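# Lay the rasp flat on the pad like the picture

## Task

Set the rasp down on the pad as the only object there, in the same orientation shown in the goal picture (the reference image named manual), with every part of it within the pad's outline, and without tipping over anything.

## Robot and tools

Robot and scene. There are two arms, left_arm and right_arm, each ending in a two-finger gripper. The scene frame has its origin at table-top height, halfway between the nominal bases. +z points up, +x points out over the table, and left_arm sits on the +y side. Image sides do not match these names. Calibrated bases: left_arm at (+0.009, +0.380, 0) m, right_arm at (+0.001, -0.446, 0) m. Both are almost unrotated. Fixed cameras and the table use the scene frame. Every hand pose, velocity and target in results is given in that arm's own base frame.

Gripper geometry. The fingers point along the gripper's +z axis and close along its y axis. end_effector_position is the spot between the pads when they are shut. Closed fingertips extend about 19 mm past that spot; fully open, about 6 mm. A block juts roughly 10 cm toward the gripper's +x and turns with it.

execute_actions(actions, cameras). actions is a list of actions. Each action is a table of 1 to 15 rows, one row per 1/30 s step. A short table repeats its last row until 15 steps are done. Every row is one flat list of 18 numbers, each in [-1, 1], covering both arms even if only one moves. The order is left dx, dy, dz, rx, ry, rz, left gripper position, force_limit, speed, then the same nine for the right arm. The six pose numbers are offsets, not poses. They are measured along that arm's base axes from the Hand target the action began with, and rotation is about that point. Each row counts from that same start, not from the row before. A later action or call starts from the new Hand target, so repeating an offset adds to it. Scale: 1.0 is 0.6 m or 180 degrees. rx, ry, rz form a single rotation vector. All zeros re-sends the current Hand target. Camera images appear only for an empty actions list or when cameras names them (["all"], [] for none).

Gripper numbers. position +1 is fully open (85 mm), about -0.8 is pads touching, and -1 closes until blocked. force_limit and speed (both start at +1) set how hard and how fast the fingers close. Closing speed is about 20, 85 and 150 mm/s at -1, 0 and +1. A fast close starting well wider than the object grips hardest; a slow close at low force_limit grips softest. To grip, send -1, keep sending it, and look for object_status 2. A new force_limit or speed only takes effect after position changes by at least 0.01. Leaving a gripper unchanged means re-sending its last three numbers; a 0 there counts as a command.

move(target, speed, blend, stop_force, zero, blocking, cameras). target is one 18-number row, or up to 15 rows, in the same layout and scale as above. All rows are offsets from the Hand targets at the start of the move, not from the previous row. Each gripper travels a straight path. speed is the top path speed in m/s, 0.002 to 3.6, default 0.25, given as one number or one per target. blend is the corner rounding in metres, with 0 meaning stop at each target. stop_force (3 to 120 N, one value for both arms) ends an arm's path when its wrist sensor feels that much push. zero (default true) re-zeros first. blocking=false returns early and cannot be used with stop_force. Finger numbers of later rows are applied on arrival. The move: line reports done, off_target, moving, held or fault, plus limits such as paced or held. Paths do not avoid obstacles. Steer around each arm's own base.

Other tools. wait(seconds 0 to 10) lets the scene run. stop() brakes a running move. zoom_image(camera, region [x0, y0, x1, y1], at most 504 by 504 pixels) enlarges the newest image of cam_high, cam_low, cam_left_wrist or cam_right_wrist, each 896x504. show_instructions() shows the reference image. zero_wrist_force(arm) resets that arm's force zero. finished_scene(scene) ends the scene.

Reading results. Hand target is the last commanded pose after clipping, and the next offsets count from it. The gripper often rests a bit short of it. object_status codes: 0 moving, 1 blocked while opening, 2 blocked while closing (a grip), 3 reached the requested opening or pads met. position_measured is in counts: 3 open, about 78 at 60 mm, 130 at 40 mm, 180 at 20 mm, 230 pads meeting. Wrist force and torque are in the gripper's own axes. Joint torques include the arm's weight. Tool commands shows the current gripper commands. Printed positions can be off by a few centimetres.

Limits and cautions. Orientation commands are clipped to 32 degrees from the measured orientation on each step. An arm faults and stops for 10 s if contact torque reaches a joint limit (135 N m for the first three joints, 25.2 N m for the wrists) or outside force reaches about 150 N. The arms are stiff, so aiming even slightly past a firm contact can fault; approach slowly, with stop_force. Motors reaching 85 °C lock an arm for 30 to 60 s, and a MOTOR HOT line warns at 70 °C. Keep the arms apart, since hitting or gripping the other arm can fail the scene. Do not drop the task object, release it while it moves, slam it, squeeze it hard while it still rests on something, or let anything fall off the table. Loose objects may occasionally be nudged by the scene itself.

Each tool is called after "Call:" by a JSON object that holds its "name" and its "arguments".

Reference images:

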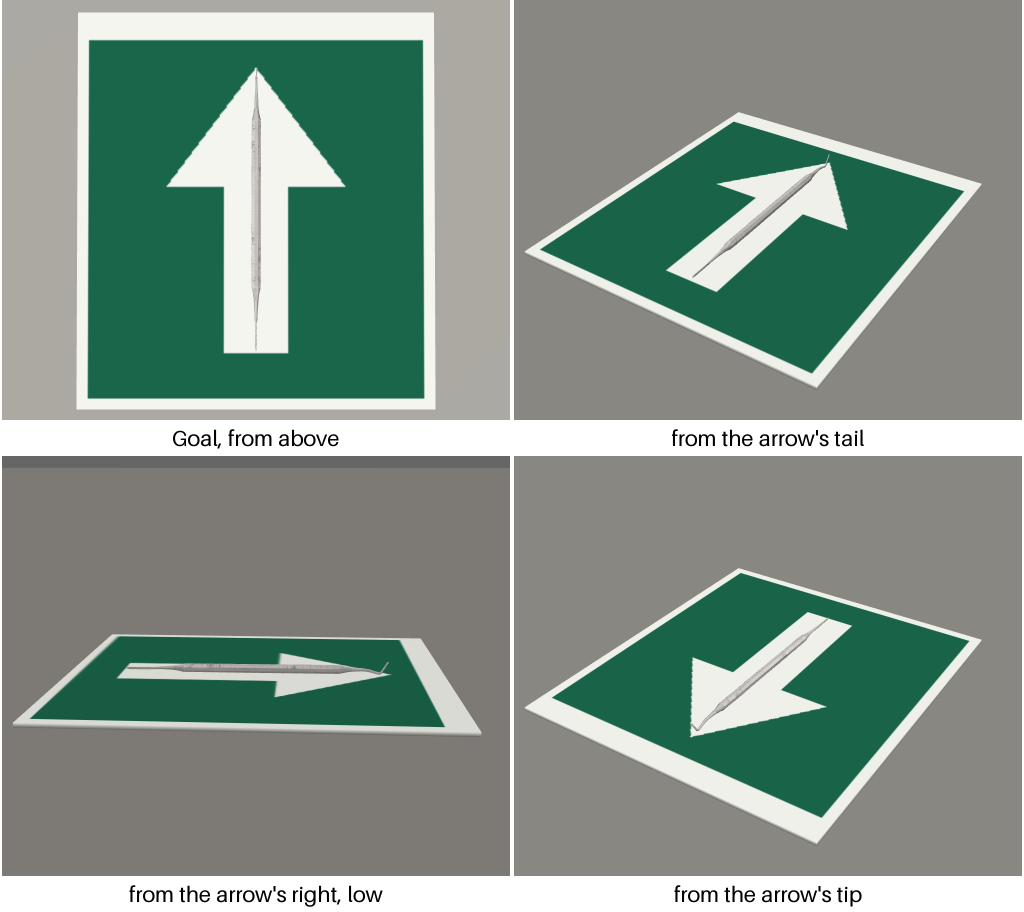

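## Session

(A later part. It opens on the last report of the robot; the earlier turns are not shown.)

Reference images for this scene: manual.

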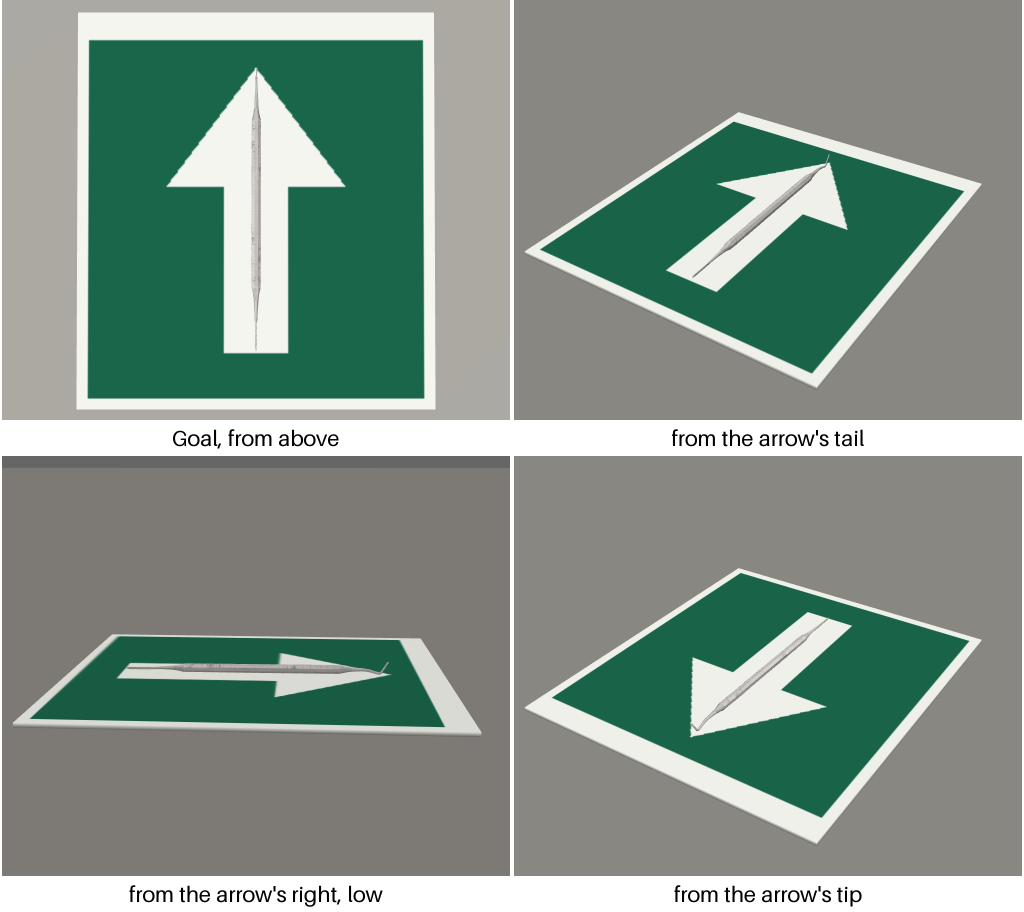

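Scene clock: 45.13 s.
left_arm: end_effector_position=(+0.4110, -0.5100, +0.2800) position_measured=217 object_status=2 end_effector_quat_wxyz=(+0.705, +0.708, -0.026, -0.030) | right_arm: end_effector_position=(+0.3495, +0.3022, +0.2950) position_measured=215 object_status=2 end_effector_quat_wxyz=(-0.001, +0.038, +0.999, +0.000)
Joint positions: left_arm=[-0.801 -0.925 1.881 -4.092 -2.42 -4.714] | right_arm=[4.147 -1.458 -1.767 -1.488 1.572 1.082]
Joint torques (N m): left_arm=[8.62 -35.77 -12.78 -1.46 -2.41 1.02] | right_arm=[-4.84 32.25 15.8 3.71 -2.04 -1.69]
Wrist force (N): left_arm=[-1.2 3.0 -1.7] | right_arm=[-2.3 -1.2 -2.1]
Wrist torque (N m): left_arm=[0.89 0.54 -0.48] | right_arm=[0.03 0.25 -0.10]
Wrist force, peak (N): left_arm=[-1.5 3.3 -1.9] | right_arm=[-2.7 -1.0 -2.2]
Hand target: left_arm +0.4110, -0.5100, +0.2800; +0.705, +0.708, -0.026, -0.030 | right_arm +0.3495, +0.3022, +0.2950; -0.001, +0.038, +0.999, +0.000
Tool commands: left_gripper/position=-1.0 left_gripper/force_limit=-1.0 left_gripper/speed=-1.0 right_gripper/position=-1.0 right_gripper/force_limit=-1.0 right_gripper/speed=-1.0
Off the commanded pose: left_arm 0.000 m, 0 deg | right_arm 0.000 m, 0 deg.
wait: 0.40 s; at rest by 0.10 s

Call:
{"name": "move", "arguments": {"target": [[0,0,0,0,0,0,-0.3,-1,-0.7, 0,0,0,0,0,0,-1,-1,-1],[0.02,0.25,0,0,0,0,-0.3,-1,-0.7, 0,0,0,0,0,0,-1,-1,-1]], "speed": [0.1,0.25], "cameras": ["all"]}}

Call:
{"name": "zoom_image", "arguments": {"camera": "cam_left_wrist", "region": [380, 60, 896, 440]}}

Call:
{"name": "zoom_image", "arguments": {"camera": "cam_right_wrist", "region": [420, 60, 560, 300]}}

Call:
{"name": "zoom_image", "arguments": {"camera": "cam_low", "region": [320, 70, 470, 190]}}

Scene clock: 47.27 s.
left_arm: end_effector_position=(+0.4230, -0.3601, +0.2800) position_measured=167 object_status=3 end_effector_quat_wxyz=(+0.705, +0.708, -0.026, -0.030) | right_arm: end_effector_position=(+0.3495, +0.3022, +0.2950) position_measured=215 object_status=2 end_effector_quat_wxyz=(-0.001, +0.038, +0.999, +0.000)
Joint positions: left_arm=[-0.527 -0.99 2.022 -4.164 -2.694 -4.71] | right_arm=[4.147 -1.458 -1.767 -1.488 1.572 1.082]
Joint torques (N m): left_arm=[5.38 -29.96 -16.38 0.36 -0.86 0.14] | right_arm=[-4.98 31.3 16.28 3.71 -2.02 -1.74]
Wrist force (N): left_arm=[-1.0 3.3 -1.3] | right_arm=[-2.4 -0.6 -1.6]
Wrist torque (N m): left_arm=[0.86 0.52 -0.49] | right_arm=[-0.01 0.28 -0.14]
Wrist force, peak (N): left_arm=[-1.3 3.3 -3.9] | right_arm=[-2.7 -1.2 -2.0]
Hand target: left_arm +0.4230, -0.3600, +0.2800; +0.705, +0.708, -0.026, -0.030 | right_arm +0.3495, +0.3022, +0.2950; -0.001, +0.038, +0.999, +0.000
Off the commanded pose: left_arm 0.000 m, 0 deg | right_arm 0.000 m, 0 deg.
move: done

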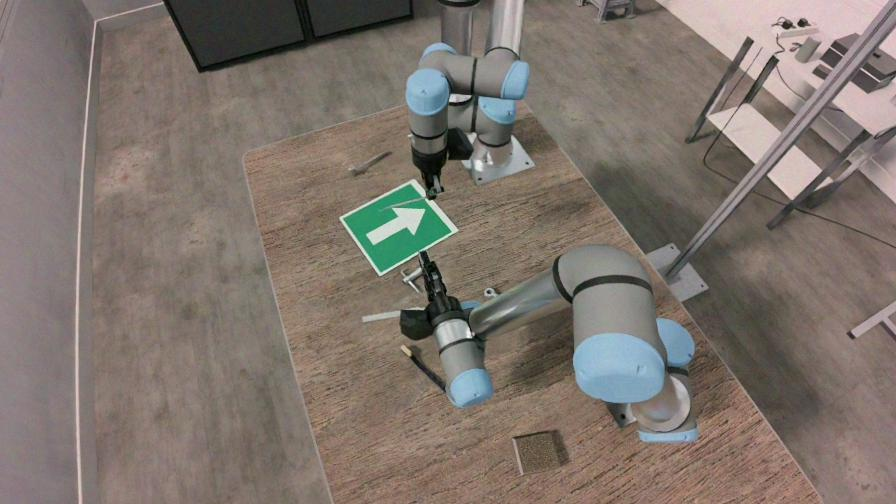

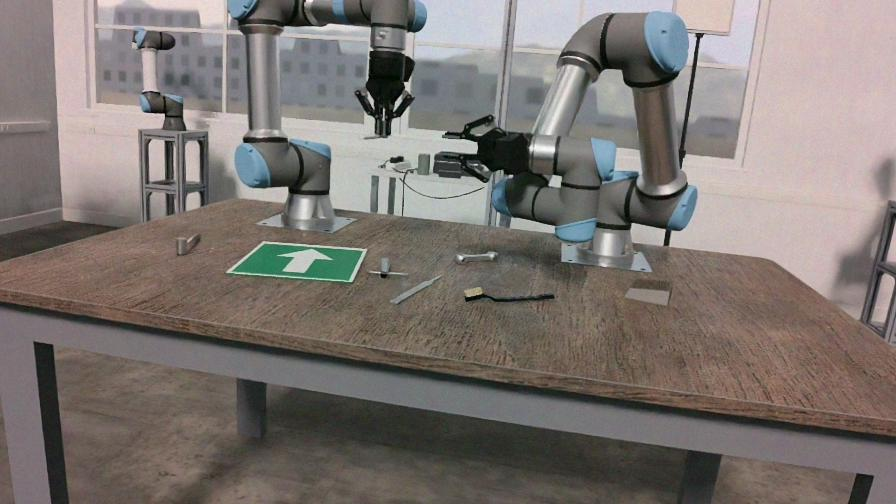

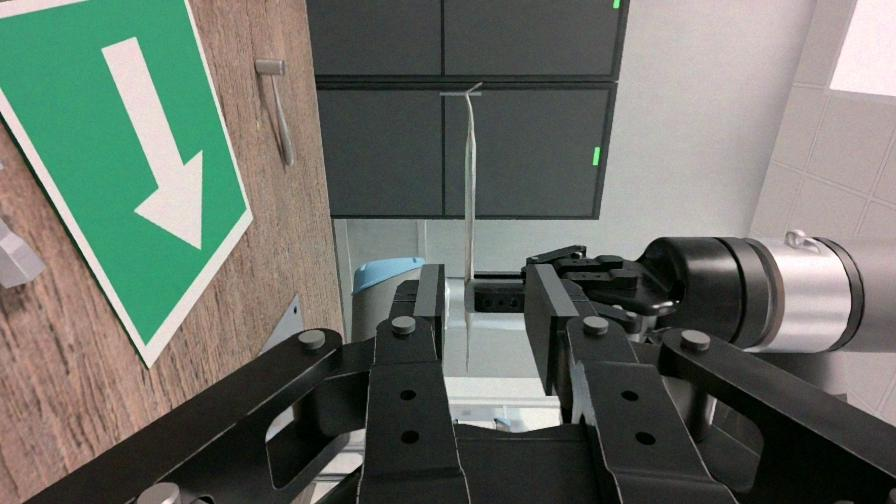

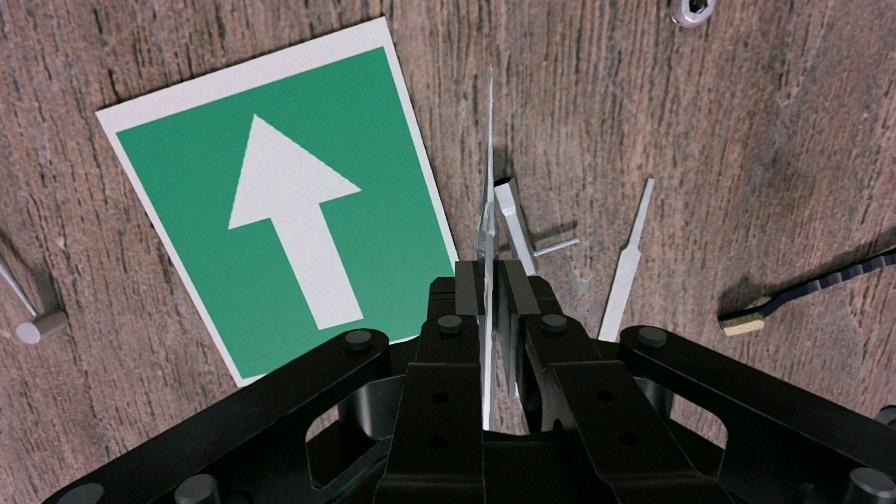

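Region (380, 60, 896, 440) is 516x380 pixels. A region can be at most 504 by 504 pixels.

Scaled by 2.100 from the camera's 896x504 image, which has a finer 1280x720 frame.

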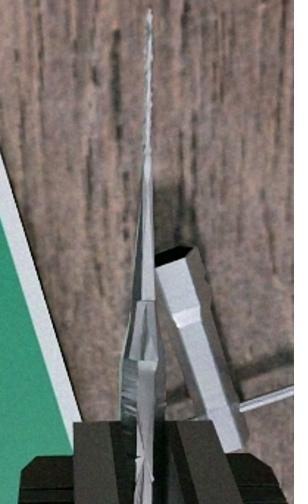

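Scaled by 3.360 from the camera's 896x504 image, which has a finer 1280x720 frame.

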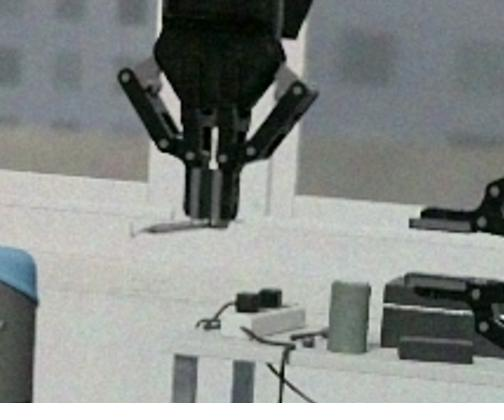

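Call:
{"name": "zoom_image", "arguments": {"camera": "cam_left_wrist", "region": [400, 60, 640, 400]}}

Scaled by 1.482 from the camera's 896x504 image, which has a finer 1280x720 frame.

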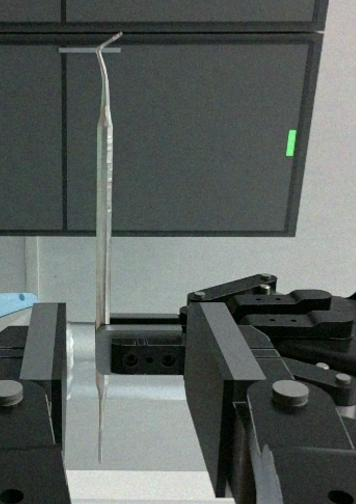

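Call:
{"name": "move", "arguments": {"target": [0,0.1667,0.0833,0,0,0,-0.3,-1,-0.7, 0.1438,-0.2385,-0.2917,0,0,-0.9098,-1,-1,-1], "speed": 0.55, "cameras": ["all"]}}

Call:
{"name": "zoom_image", "arguments": {"camera": "cam_right_wrist", "region": [300, 0, 720, 330]}}

Call:
{"name": "zoom_image", "arguments": {"camera": "cam_low", "region": [210, 150, 390, 290]}}

Scene clock: 51.63 s.
left_arm: end_effector_position=(+0.4230, -0.2599, +0.3300) position_measured=167 object_status=3 end_effector_quat_wxyz=(+0.705, +0.708, -0.026, -0.030) | right_arm: end_effector_position=(+0.4358, +0.1591, +0.1198) position_measured=215 object_status=2 end_effector_quat_wxyz=(+0.000, +0.995, +0.103, +0.001)
Joint positions: left_arm=[-0.314 -1.119 2.045 -4.05 -2.907 -4.702] | right_arm=[3.783 -1.602 -2.106 -1.003 1.57 3.577]
Joint torques (N m): left_arm=[-9.99 -29.25 -16.33 -1.04 2.19 1.16] | right_arm=[6.22 35.37 29.69 1.61 -0.76 1.55]
Wrist force (N): left_arm=[-1.3 3.1 -1.1] | right_arm=[-2.2 -0.6 -1.8]
Wrist torque (N m): left_arm=[0.85 0.56 -0.50] | right_arm=[0.01 0.26 -0.03]
Wrist force, peak (N): left_arm=[-1.4 3.5 -1.7] | right_arm=[-2.8 -0.6 -1.9]
Hand target: left_arm +0.4230, -0.2600, +0.3300; +0.705, +0.708, -0.026, -0.030 | right_arm +0.4358, +0.1591, +0.1199; +0.000, +0.995, +0.103, +0.001
Off the commanded pose: left_arm 0.000 m, 0 deg | right_arm 0.000 m, 0 deg.
move: done

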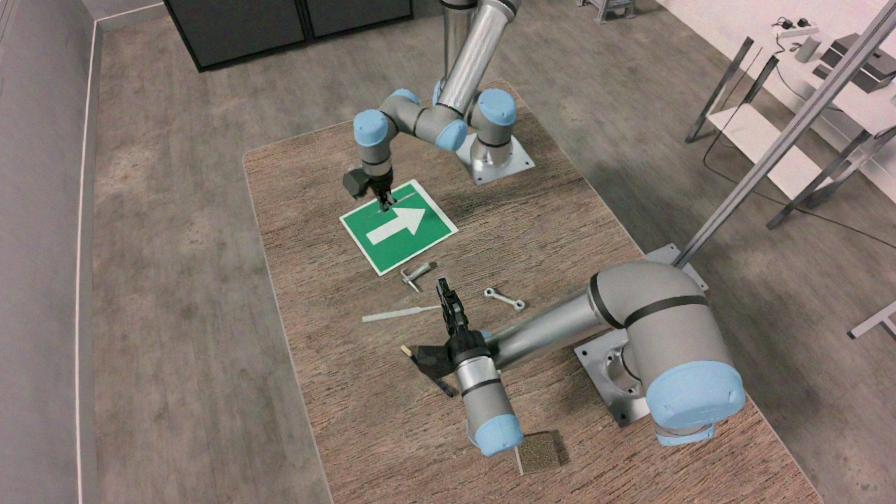

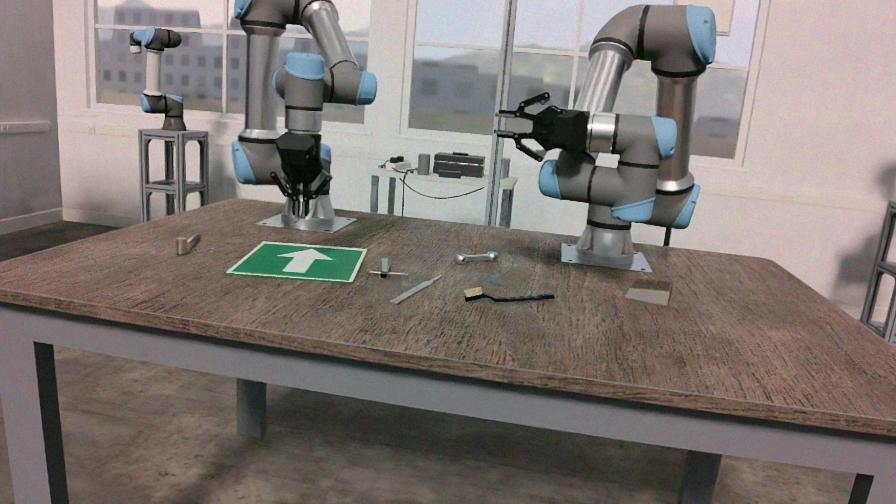

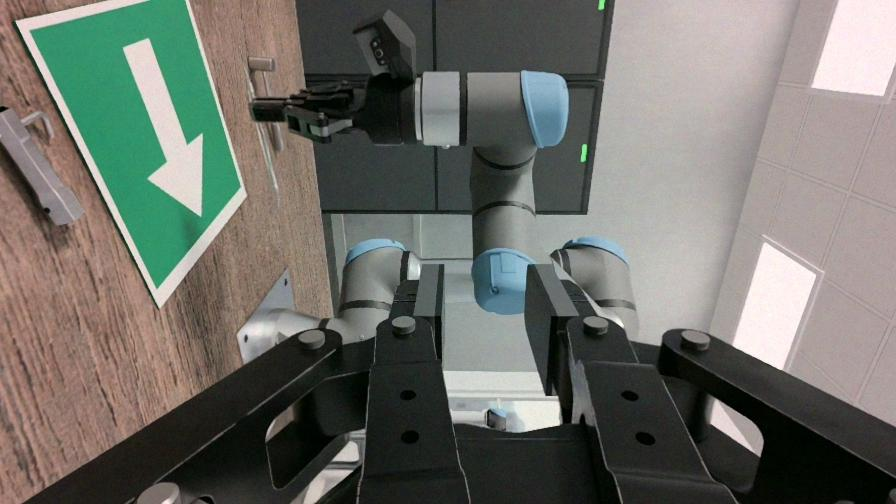

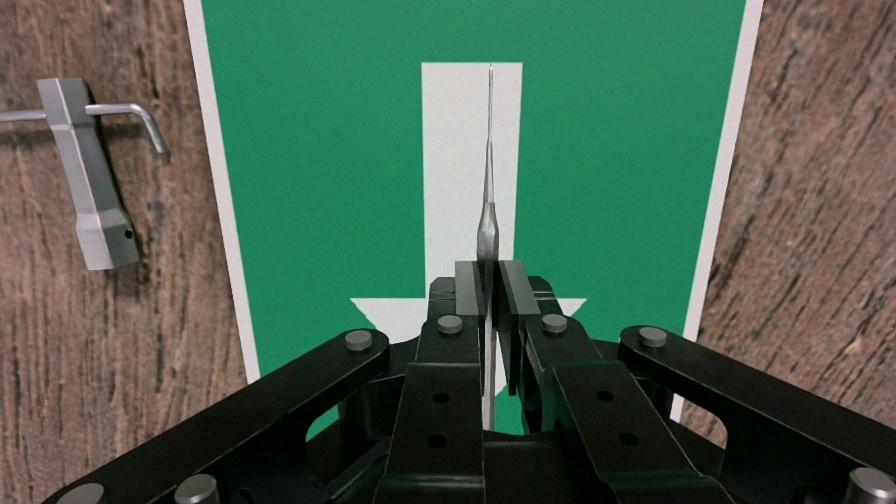

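Scaled by 1.200 from the camera's 896x504 image, which has a finer 1280x720 frame.

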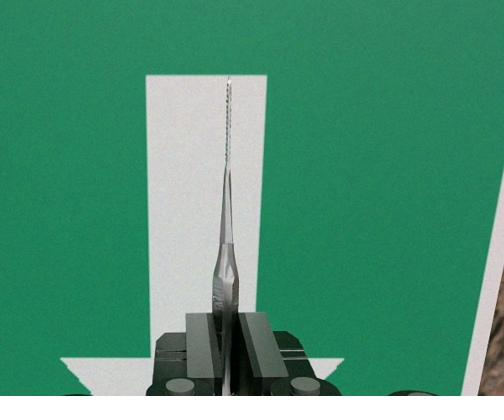

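Scaled by 2.800 from the camera's 896x504 image, which has a finer 1280x720 frame.

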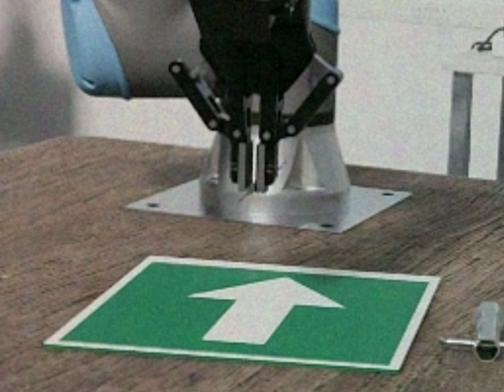

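Call:
{"name": "move", "arguments": {"target": [0,0,0,0,0,0,-0.3,-1,-0.7, 0,0,-0.145,0,0,0,-1,-1,-1], "speed": 0.15}}

Call:
{"name": "move", "arguments": {"target": [0,0,0,0,0,0,-0.3,-1,-0.7, 0,0,-0.03,0,0,0,-1,-1,-1], "speed": 0.006, "stop_force": 3, "cameras": ["all"]}}

Call:
{"name": "zoom_image", "arguments": {"camera": "cam_low", "region": [210, 150, 390, 290]}}

Call:
{"name": "zoom_image", "arguments": {"camera": "cam_right_wrist", "region": [400, 0, 580, 270]}}

Scene clock: 52.97 s.
left_arm: end_effector_position=(+0.4230, -0.2600, +0.3300) position_measured=167 object_status=3 end_effector_quat_wxyz=(+0.705, +0.708, -0.026, -0.030) | right_arm: end_effector_position=(+0.4357, +0.1591, +0.0329) position_measured=215 object_status=2 end_effector_quat_wxyz=(+0.000, +0.995, +0.103, +0.001)
Joint positions: left_arm=[-0.314 -1.119 2.045 -4.05 -2.907 -4.702] | right_arm=[3.783 -1.761 -2.213 -0.737 1.57 3.577]
Joint torques (N m): left_arm=[-10.13 -26.32 -10.09 -1.44 2.16 -0.76] | right_arm=[-6.98 30.31 24.2 3.44 2.08 -1.82]
Wrist force (N): left_arm=[-1.3 3.3 -1.2] | right_arm=[-2.5 -0.5 -1.4]
Wrist torque (N m): left_arm=[0.88 0.57 -0.50] | right_arm=[0.03 0.31 -0.06]
Wrist force, peak (N): left_arm=[-1.7 3.5 -1.3] | right_arm=[-2.3 -0.3 -4.0]
Hand target: left_arm +0.4230, -0.2600, +0.3300; +0.705, +0.708, -0.026, -0.030 | right_arm +0.4358, +0.1591, +0.0329; +0.000, +0.995, +0.103, +0.001
Off the commanded pose: left_arm 0.000 m, 0 deg | right_arm 0.000 m, 0 deg.
move: done

Scene clock: 56.00 s.
left_arm: end_effector_position=(+0.4230, -0.2600, +0.3300) position_measured=167 object_status=3 end_effector_quat_wxyz=(+0.705, +0.708, -0.026, -0.030) | right_arm: end_effector_position=(+0.4358, +0.1591, +0.0215) position_measured=215 object_status=2 end_effector_quat_wxyz=(+0.000, +0.995, +0.103, +0.001)
Joint positions: left_arm=[-0.314 -1.119 2.045 -4.05 -2.907 -4.702] | right_arm=[3.783 -1.786 -2.223 -0.701 1.57 3.577]
Joint torques (N m): left_arm=[-10.22 -26.41 -9.73 -1.37 2.17 -0.71] | right_arm=[-7.21 38.27 25.32 1.81 1.79 -1.83]
Wrist force (N): left_arm=[-1.3 3.3 -1.4] | right_arm=[-3.0 -0.3 -4.4]
Wrist torque (N m): left_arm=[0.88 0.57 -0.49] | right_arm=[0.02 0.27 -0.06]
Wrist force, peak (N): left_arm=[-1.4 3.6 -1.1] | right_arm=[-3.3 -0.2 -7.4]
Hand target: left_arm +0.4230, -0.2600, +0.3300; +0.705, +0.708, -0.026, -0.030 | right_arm +0.4358, +0.1591, +0.0215; +0.000, +0.995, +0.103, +0.001 (not the last commanded pose)
Off the commanded pose: left_arm 0.000 m, 0 deg | right_arm 0.007 m, 0 deg.
move: contact (right_arm)

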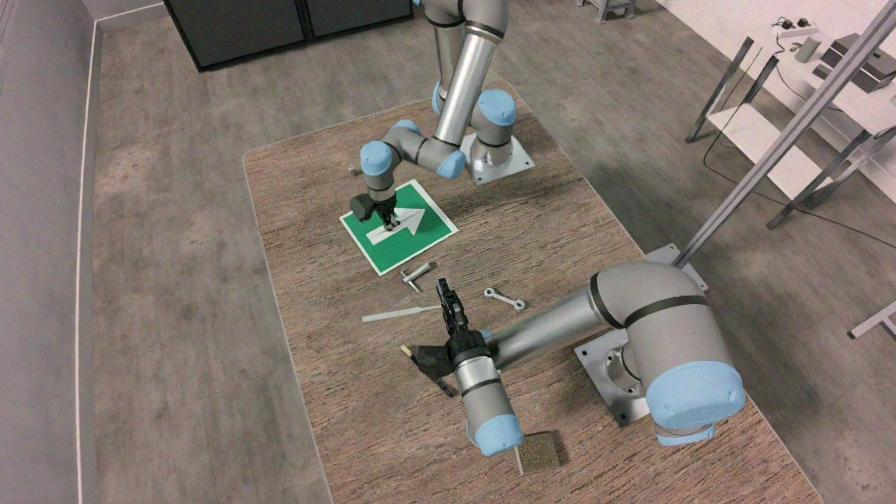

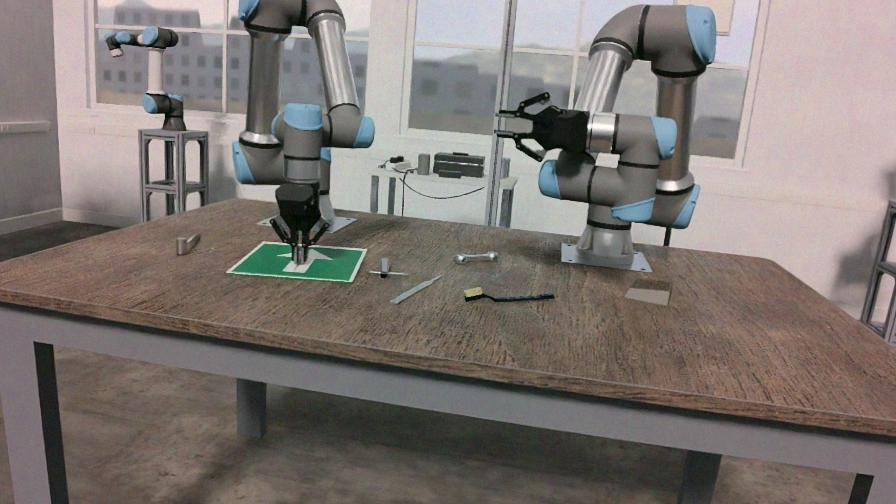

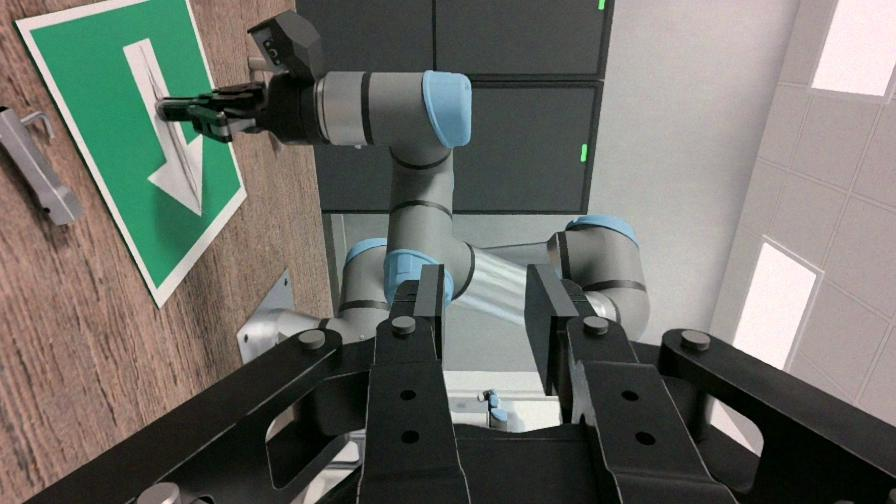

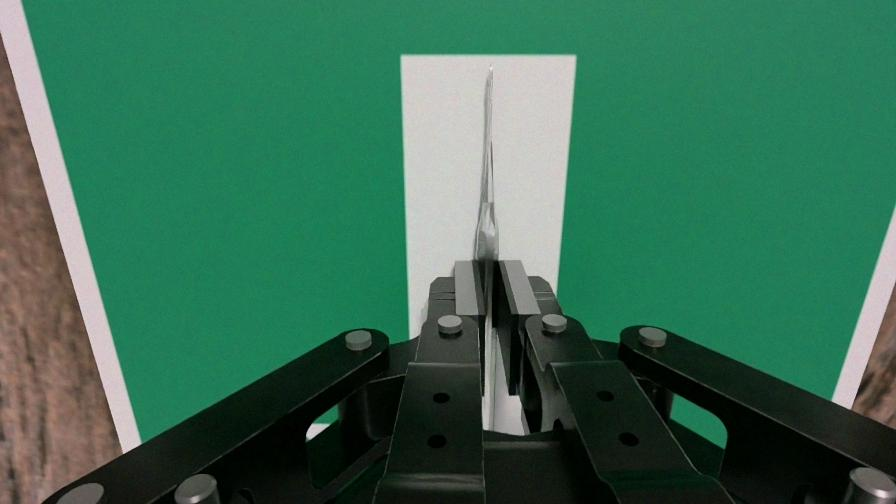

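Scaled by 2.800 from the camera's 896x504 image, which has a finer 1280x720 frame.

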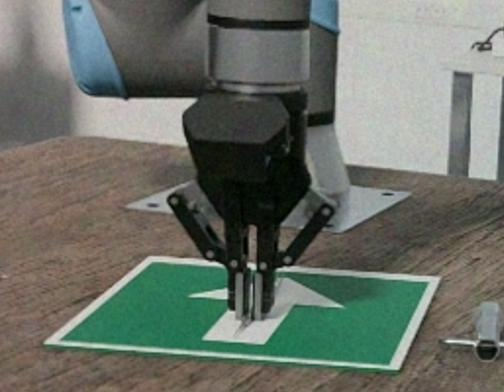

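Scaled by 1.867 from the camera's 896x504 image, which has a finer 1280x720 frame.

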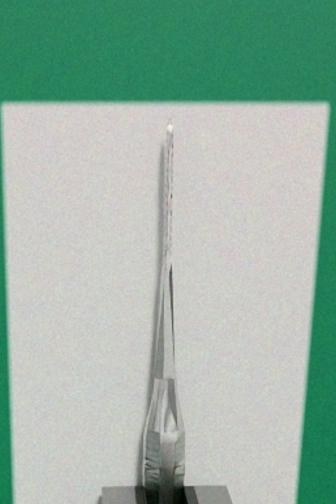

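Call:
{"name": "move", "arguments": {"target": [[0,0,0,0,0,0,-0.3,-1,-0.7, 0,0,0,0,0,0,-0.6,-1,-1],[0,0,0,0,0,0,-0.3,-1,-0.7, 0,0,0,0,0,0,-0.3,-1,-1],[0,0,0,0,0,0,-0.3,-1,-0.7, 0,0,0.08,0,0,0,-0.3,-1,-1],[0,0,0,0,0,0,-0.3,-1,-0.7, -0.04,-0.008,0.3,0,0,0,-0.3,-1,-1]], "speed": [0.1,0.1,0.06,0.2], "cameras": ["all"]}}

Call:
{"name": "zoom_image", "arguments": {"camera": "cam_right_wrist", "region": [300, 0, 640, 420]}}

Call:
{"name": "zoom_image", "arguments": {"camera": "cam_low", "region": [220, 230, 380, 290]}}

Call:
{"name": "zoom_image", "arguments": {"camera": "cam_left_wrist", "region": [0, 0, 300, 320]}}

Scene clock: 59.83 s.
left_arm: end_effector_position=(+0.4230, -0.2600, +0.3300) position_measured=167 object_status=3 end_effector_quat_wxyz=(+0.705, +0.708, -0.026, -0.030) | right_arm: end_effector_position=(+0.4118, +0.1544, +0.2014) position_measured=167 object_status=3 end_effector_quat_wxyz=(+0.000, +0.995, +0.103, +0.001)
Joint positions: left_arm=[-0.314 -1.119 2.045 -4.05 -2.907 -4.702] | right_arm=[3.809 -1.447 -2.021 -1.243 1.57 3.602]
Joint torques (N m): left_arm=[-10.06 -26.45 -9.69 -1.42 2.18 -0.74] | right_arm=[-8.2 13.69 21.86 1.54 -2.06 -1.82]
Wrist force (N): left_arm=[-1.0 3.2 -1.1] | right_arm=[-2.5 -0.6 -1.9]
Wrist torque (N m): left_arm=[0.86 0.51 -0.49] | right_arm=[0.01 0.30 -0.15]
Wrist force, peak (N): left_arm=[-1.2 3.5 -1.5] | right_arm=[-2.7 -0.9 -5.1]
Hand target: left_arm +0.4230, -0.2600, +0.3300; +0.705, +0.708, -0.026, -0.030 | right_arm +0.4118, +0.1543, +0.2015; +0.000, +0.995, +0.103, +0.001
Off the commanded pose: left_arm 0.000 m, 0 deg | right_arm 0.000 m, 0 deg.
move: done

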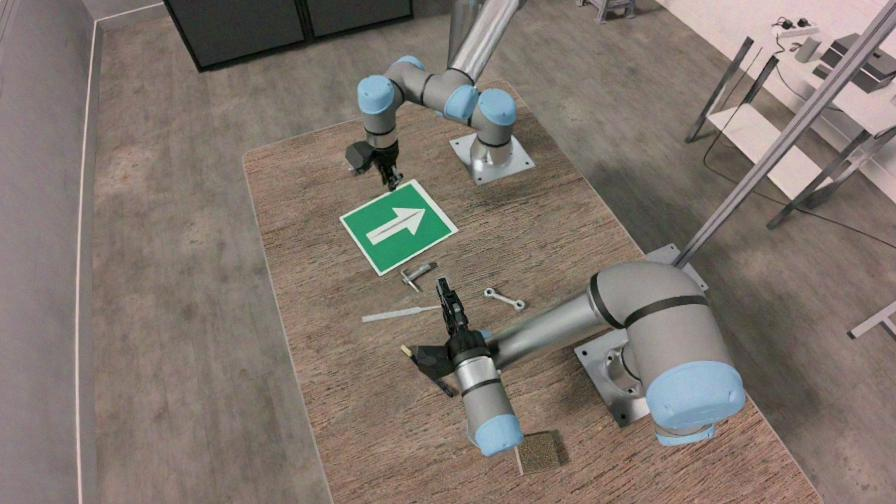

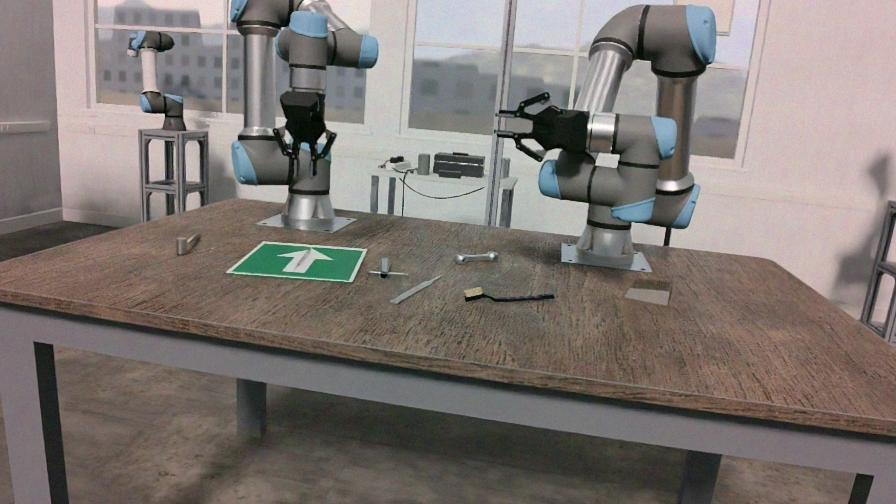

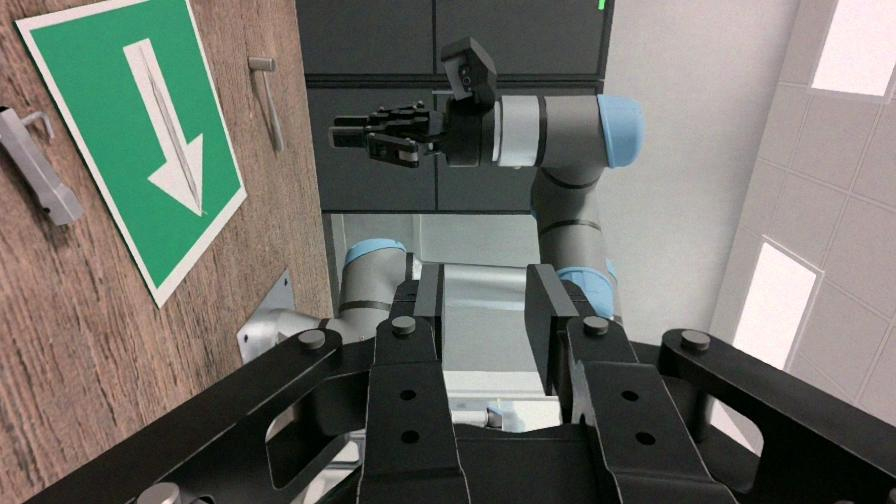

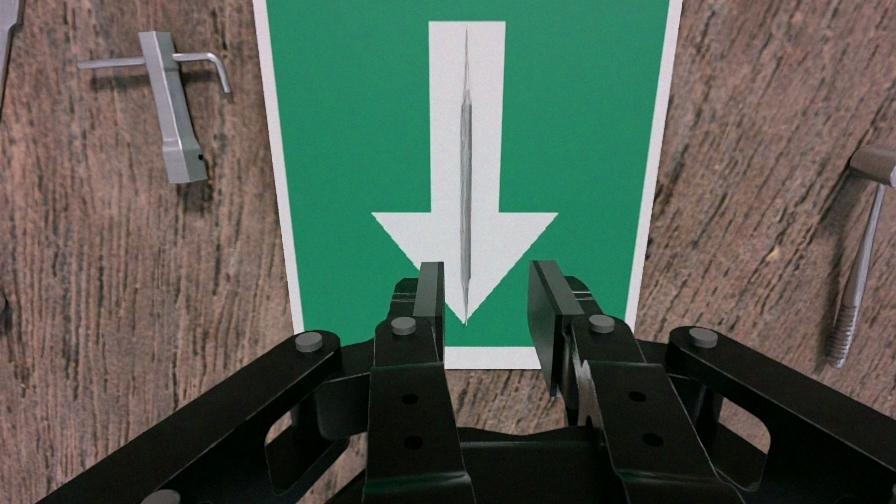

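Scaled by 1.200 from the camera's 896x504 image, which has a finer 1280x720 frame.

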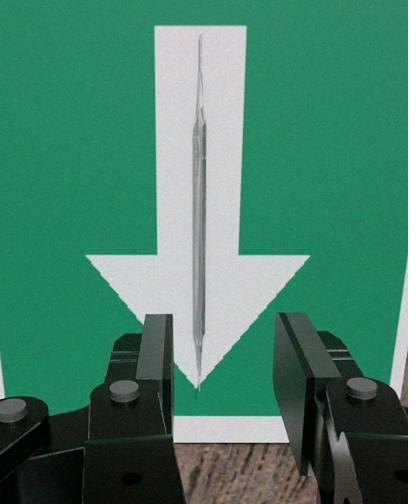

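Scaled by 3.150 from the camera's 896x504 image, which has a finer 1280x720 frame.

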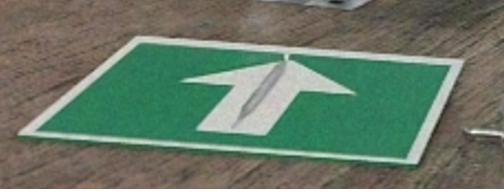

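Scaled by 1.575 from the camera's 896x504 image, which has a finer 1280x720 frame.

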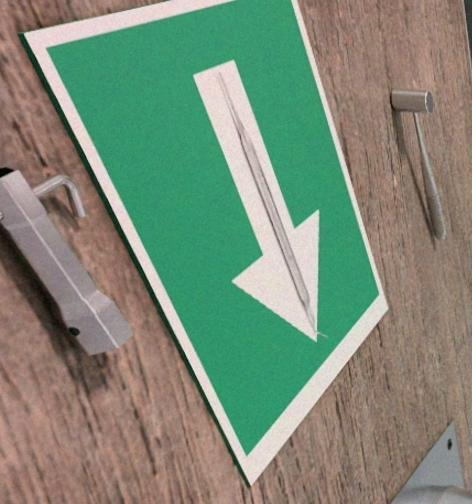

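Call:
{"name": "zoom_image", "arguments": {"camera": "cam_right_wrist", "region": [435, 270, 505, 340]}}

Call:
{"name": "zoom_image", "arguments": {"camera": "cam_left_wrist", "region": [160, 170, 240, 240]}}

Call:
{"name": "zoom_image", "arguments": {"camera": "cam_low", "region": [280, 235, 340, 280]}}

Scaled by 7.200 from the camera's 896x504 image, which has a finer 1280x720 frame.

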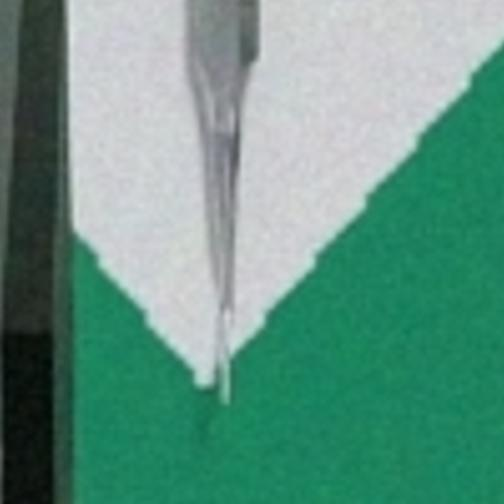

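Scaled by 6.300 from the camera's 896x504 image, which has a finer 1280x720 frame.

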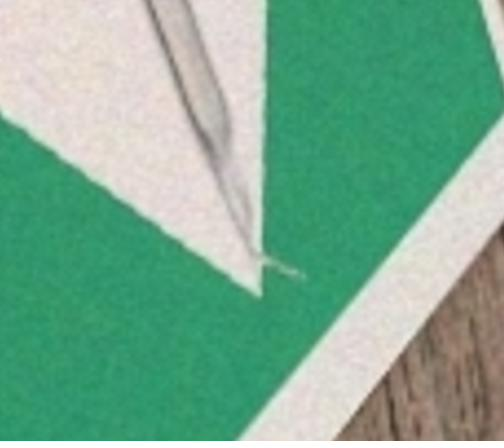

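Scaled by 8.400 from the camera's 896x504 image, which has a finer 1280x720 frame.

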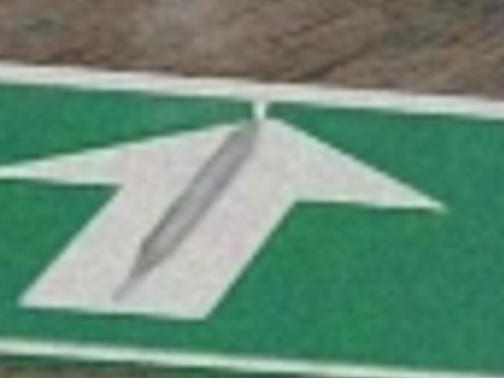

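Call:
{"name": "finished_scene", "arguments": {"scene": 1}}

The scene is finished: the task was done.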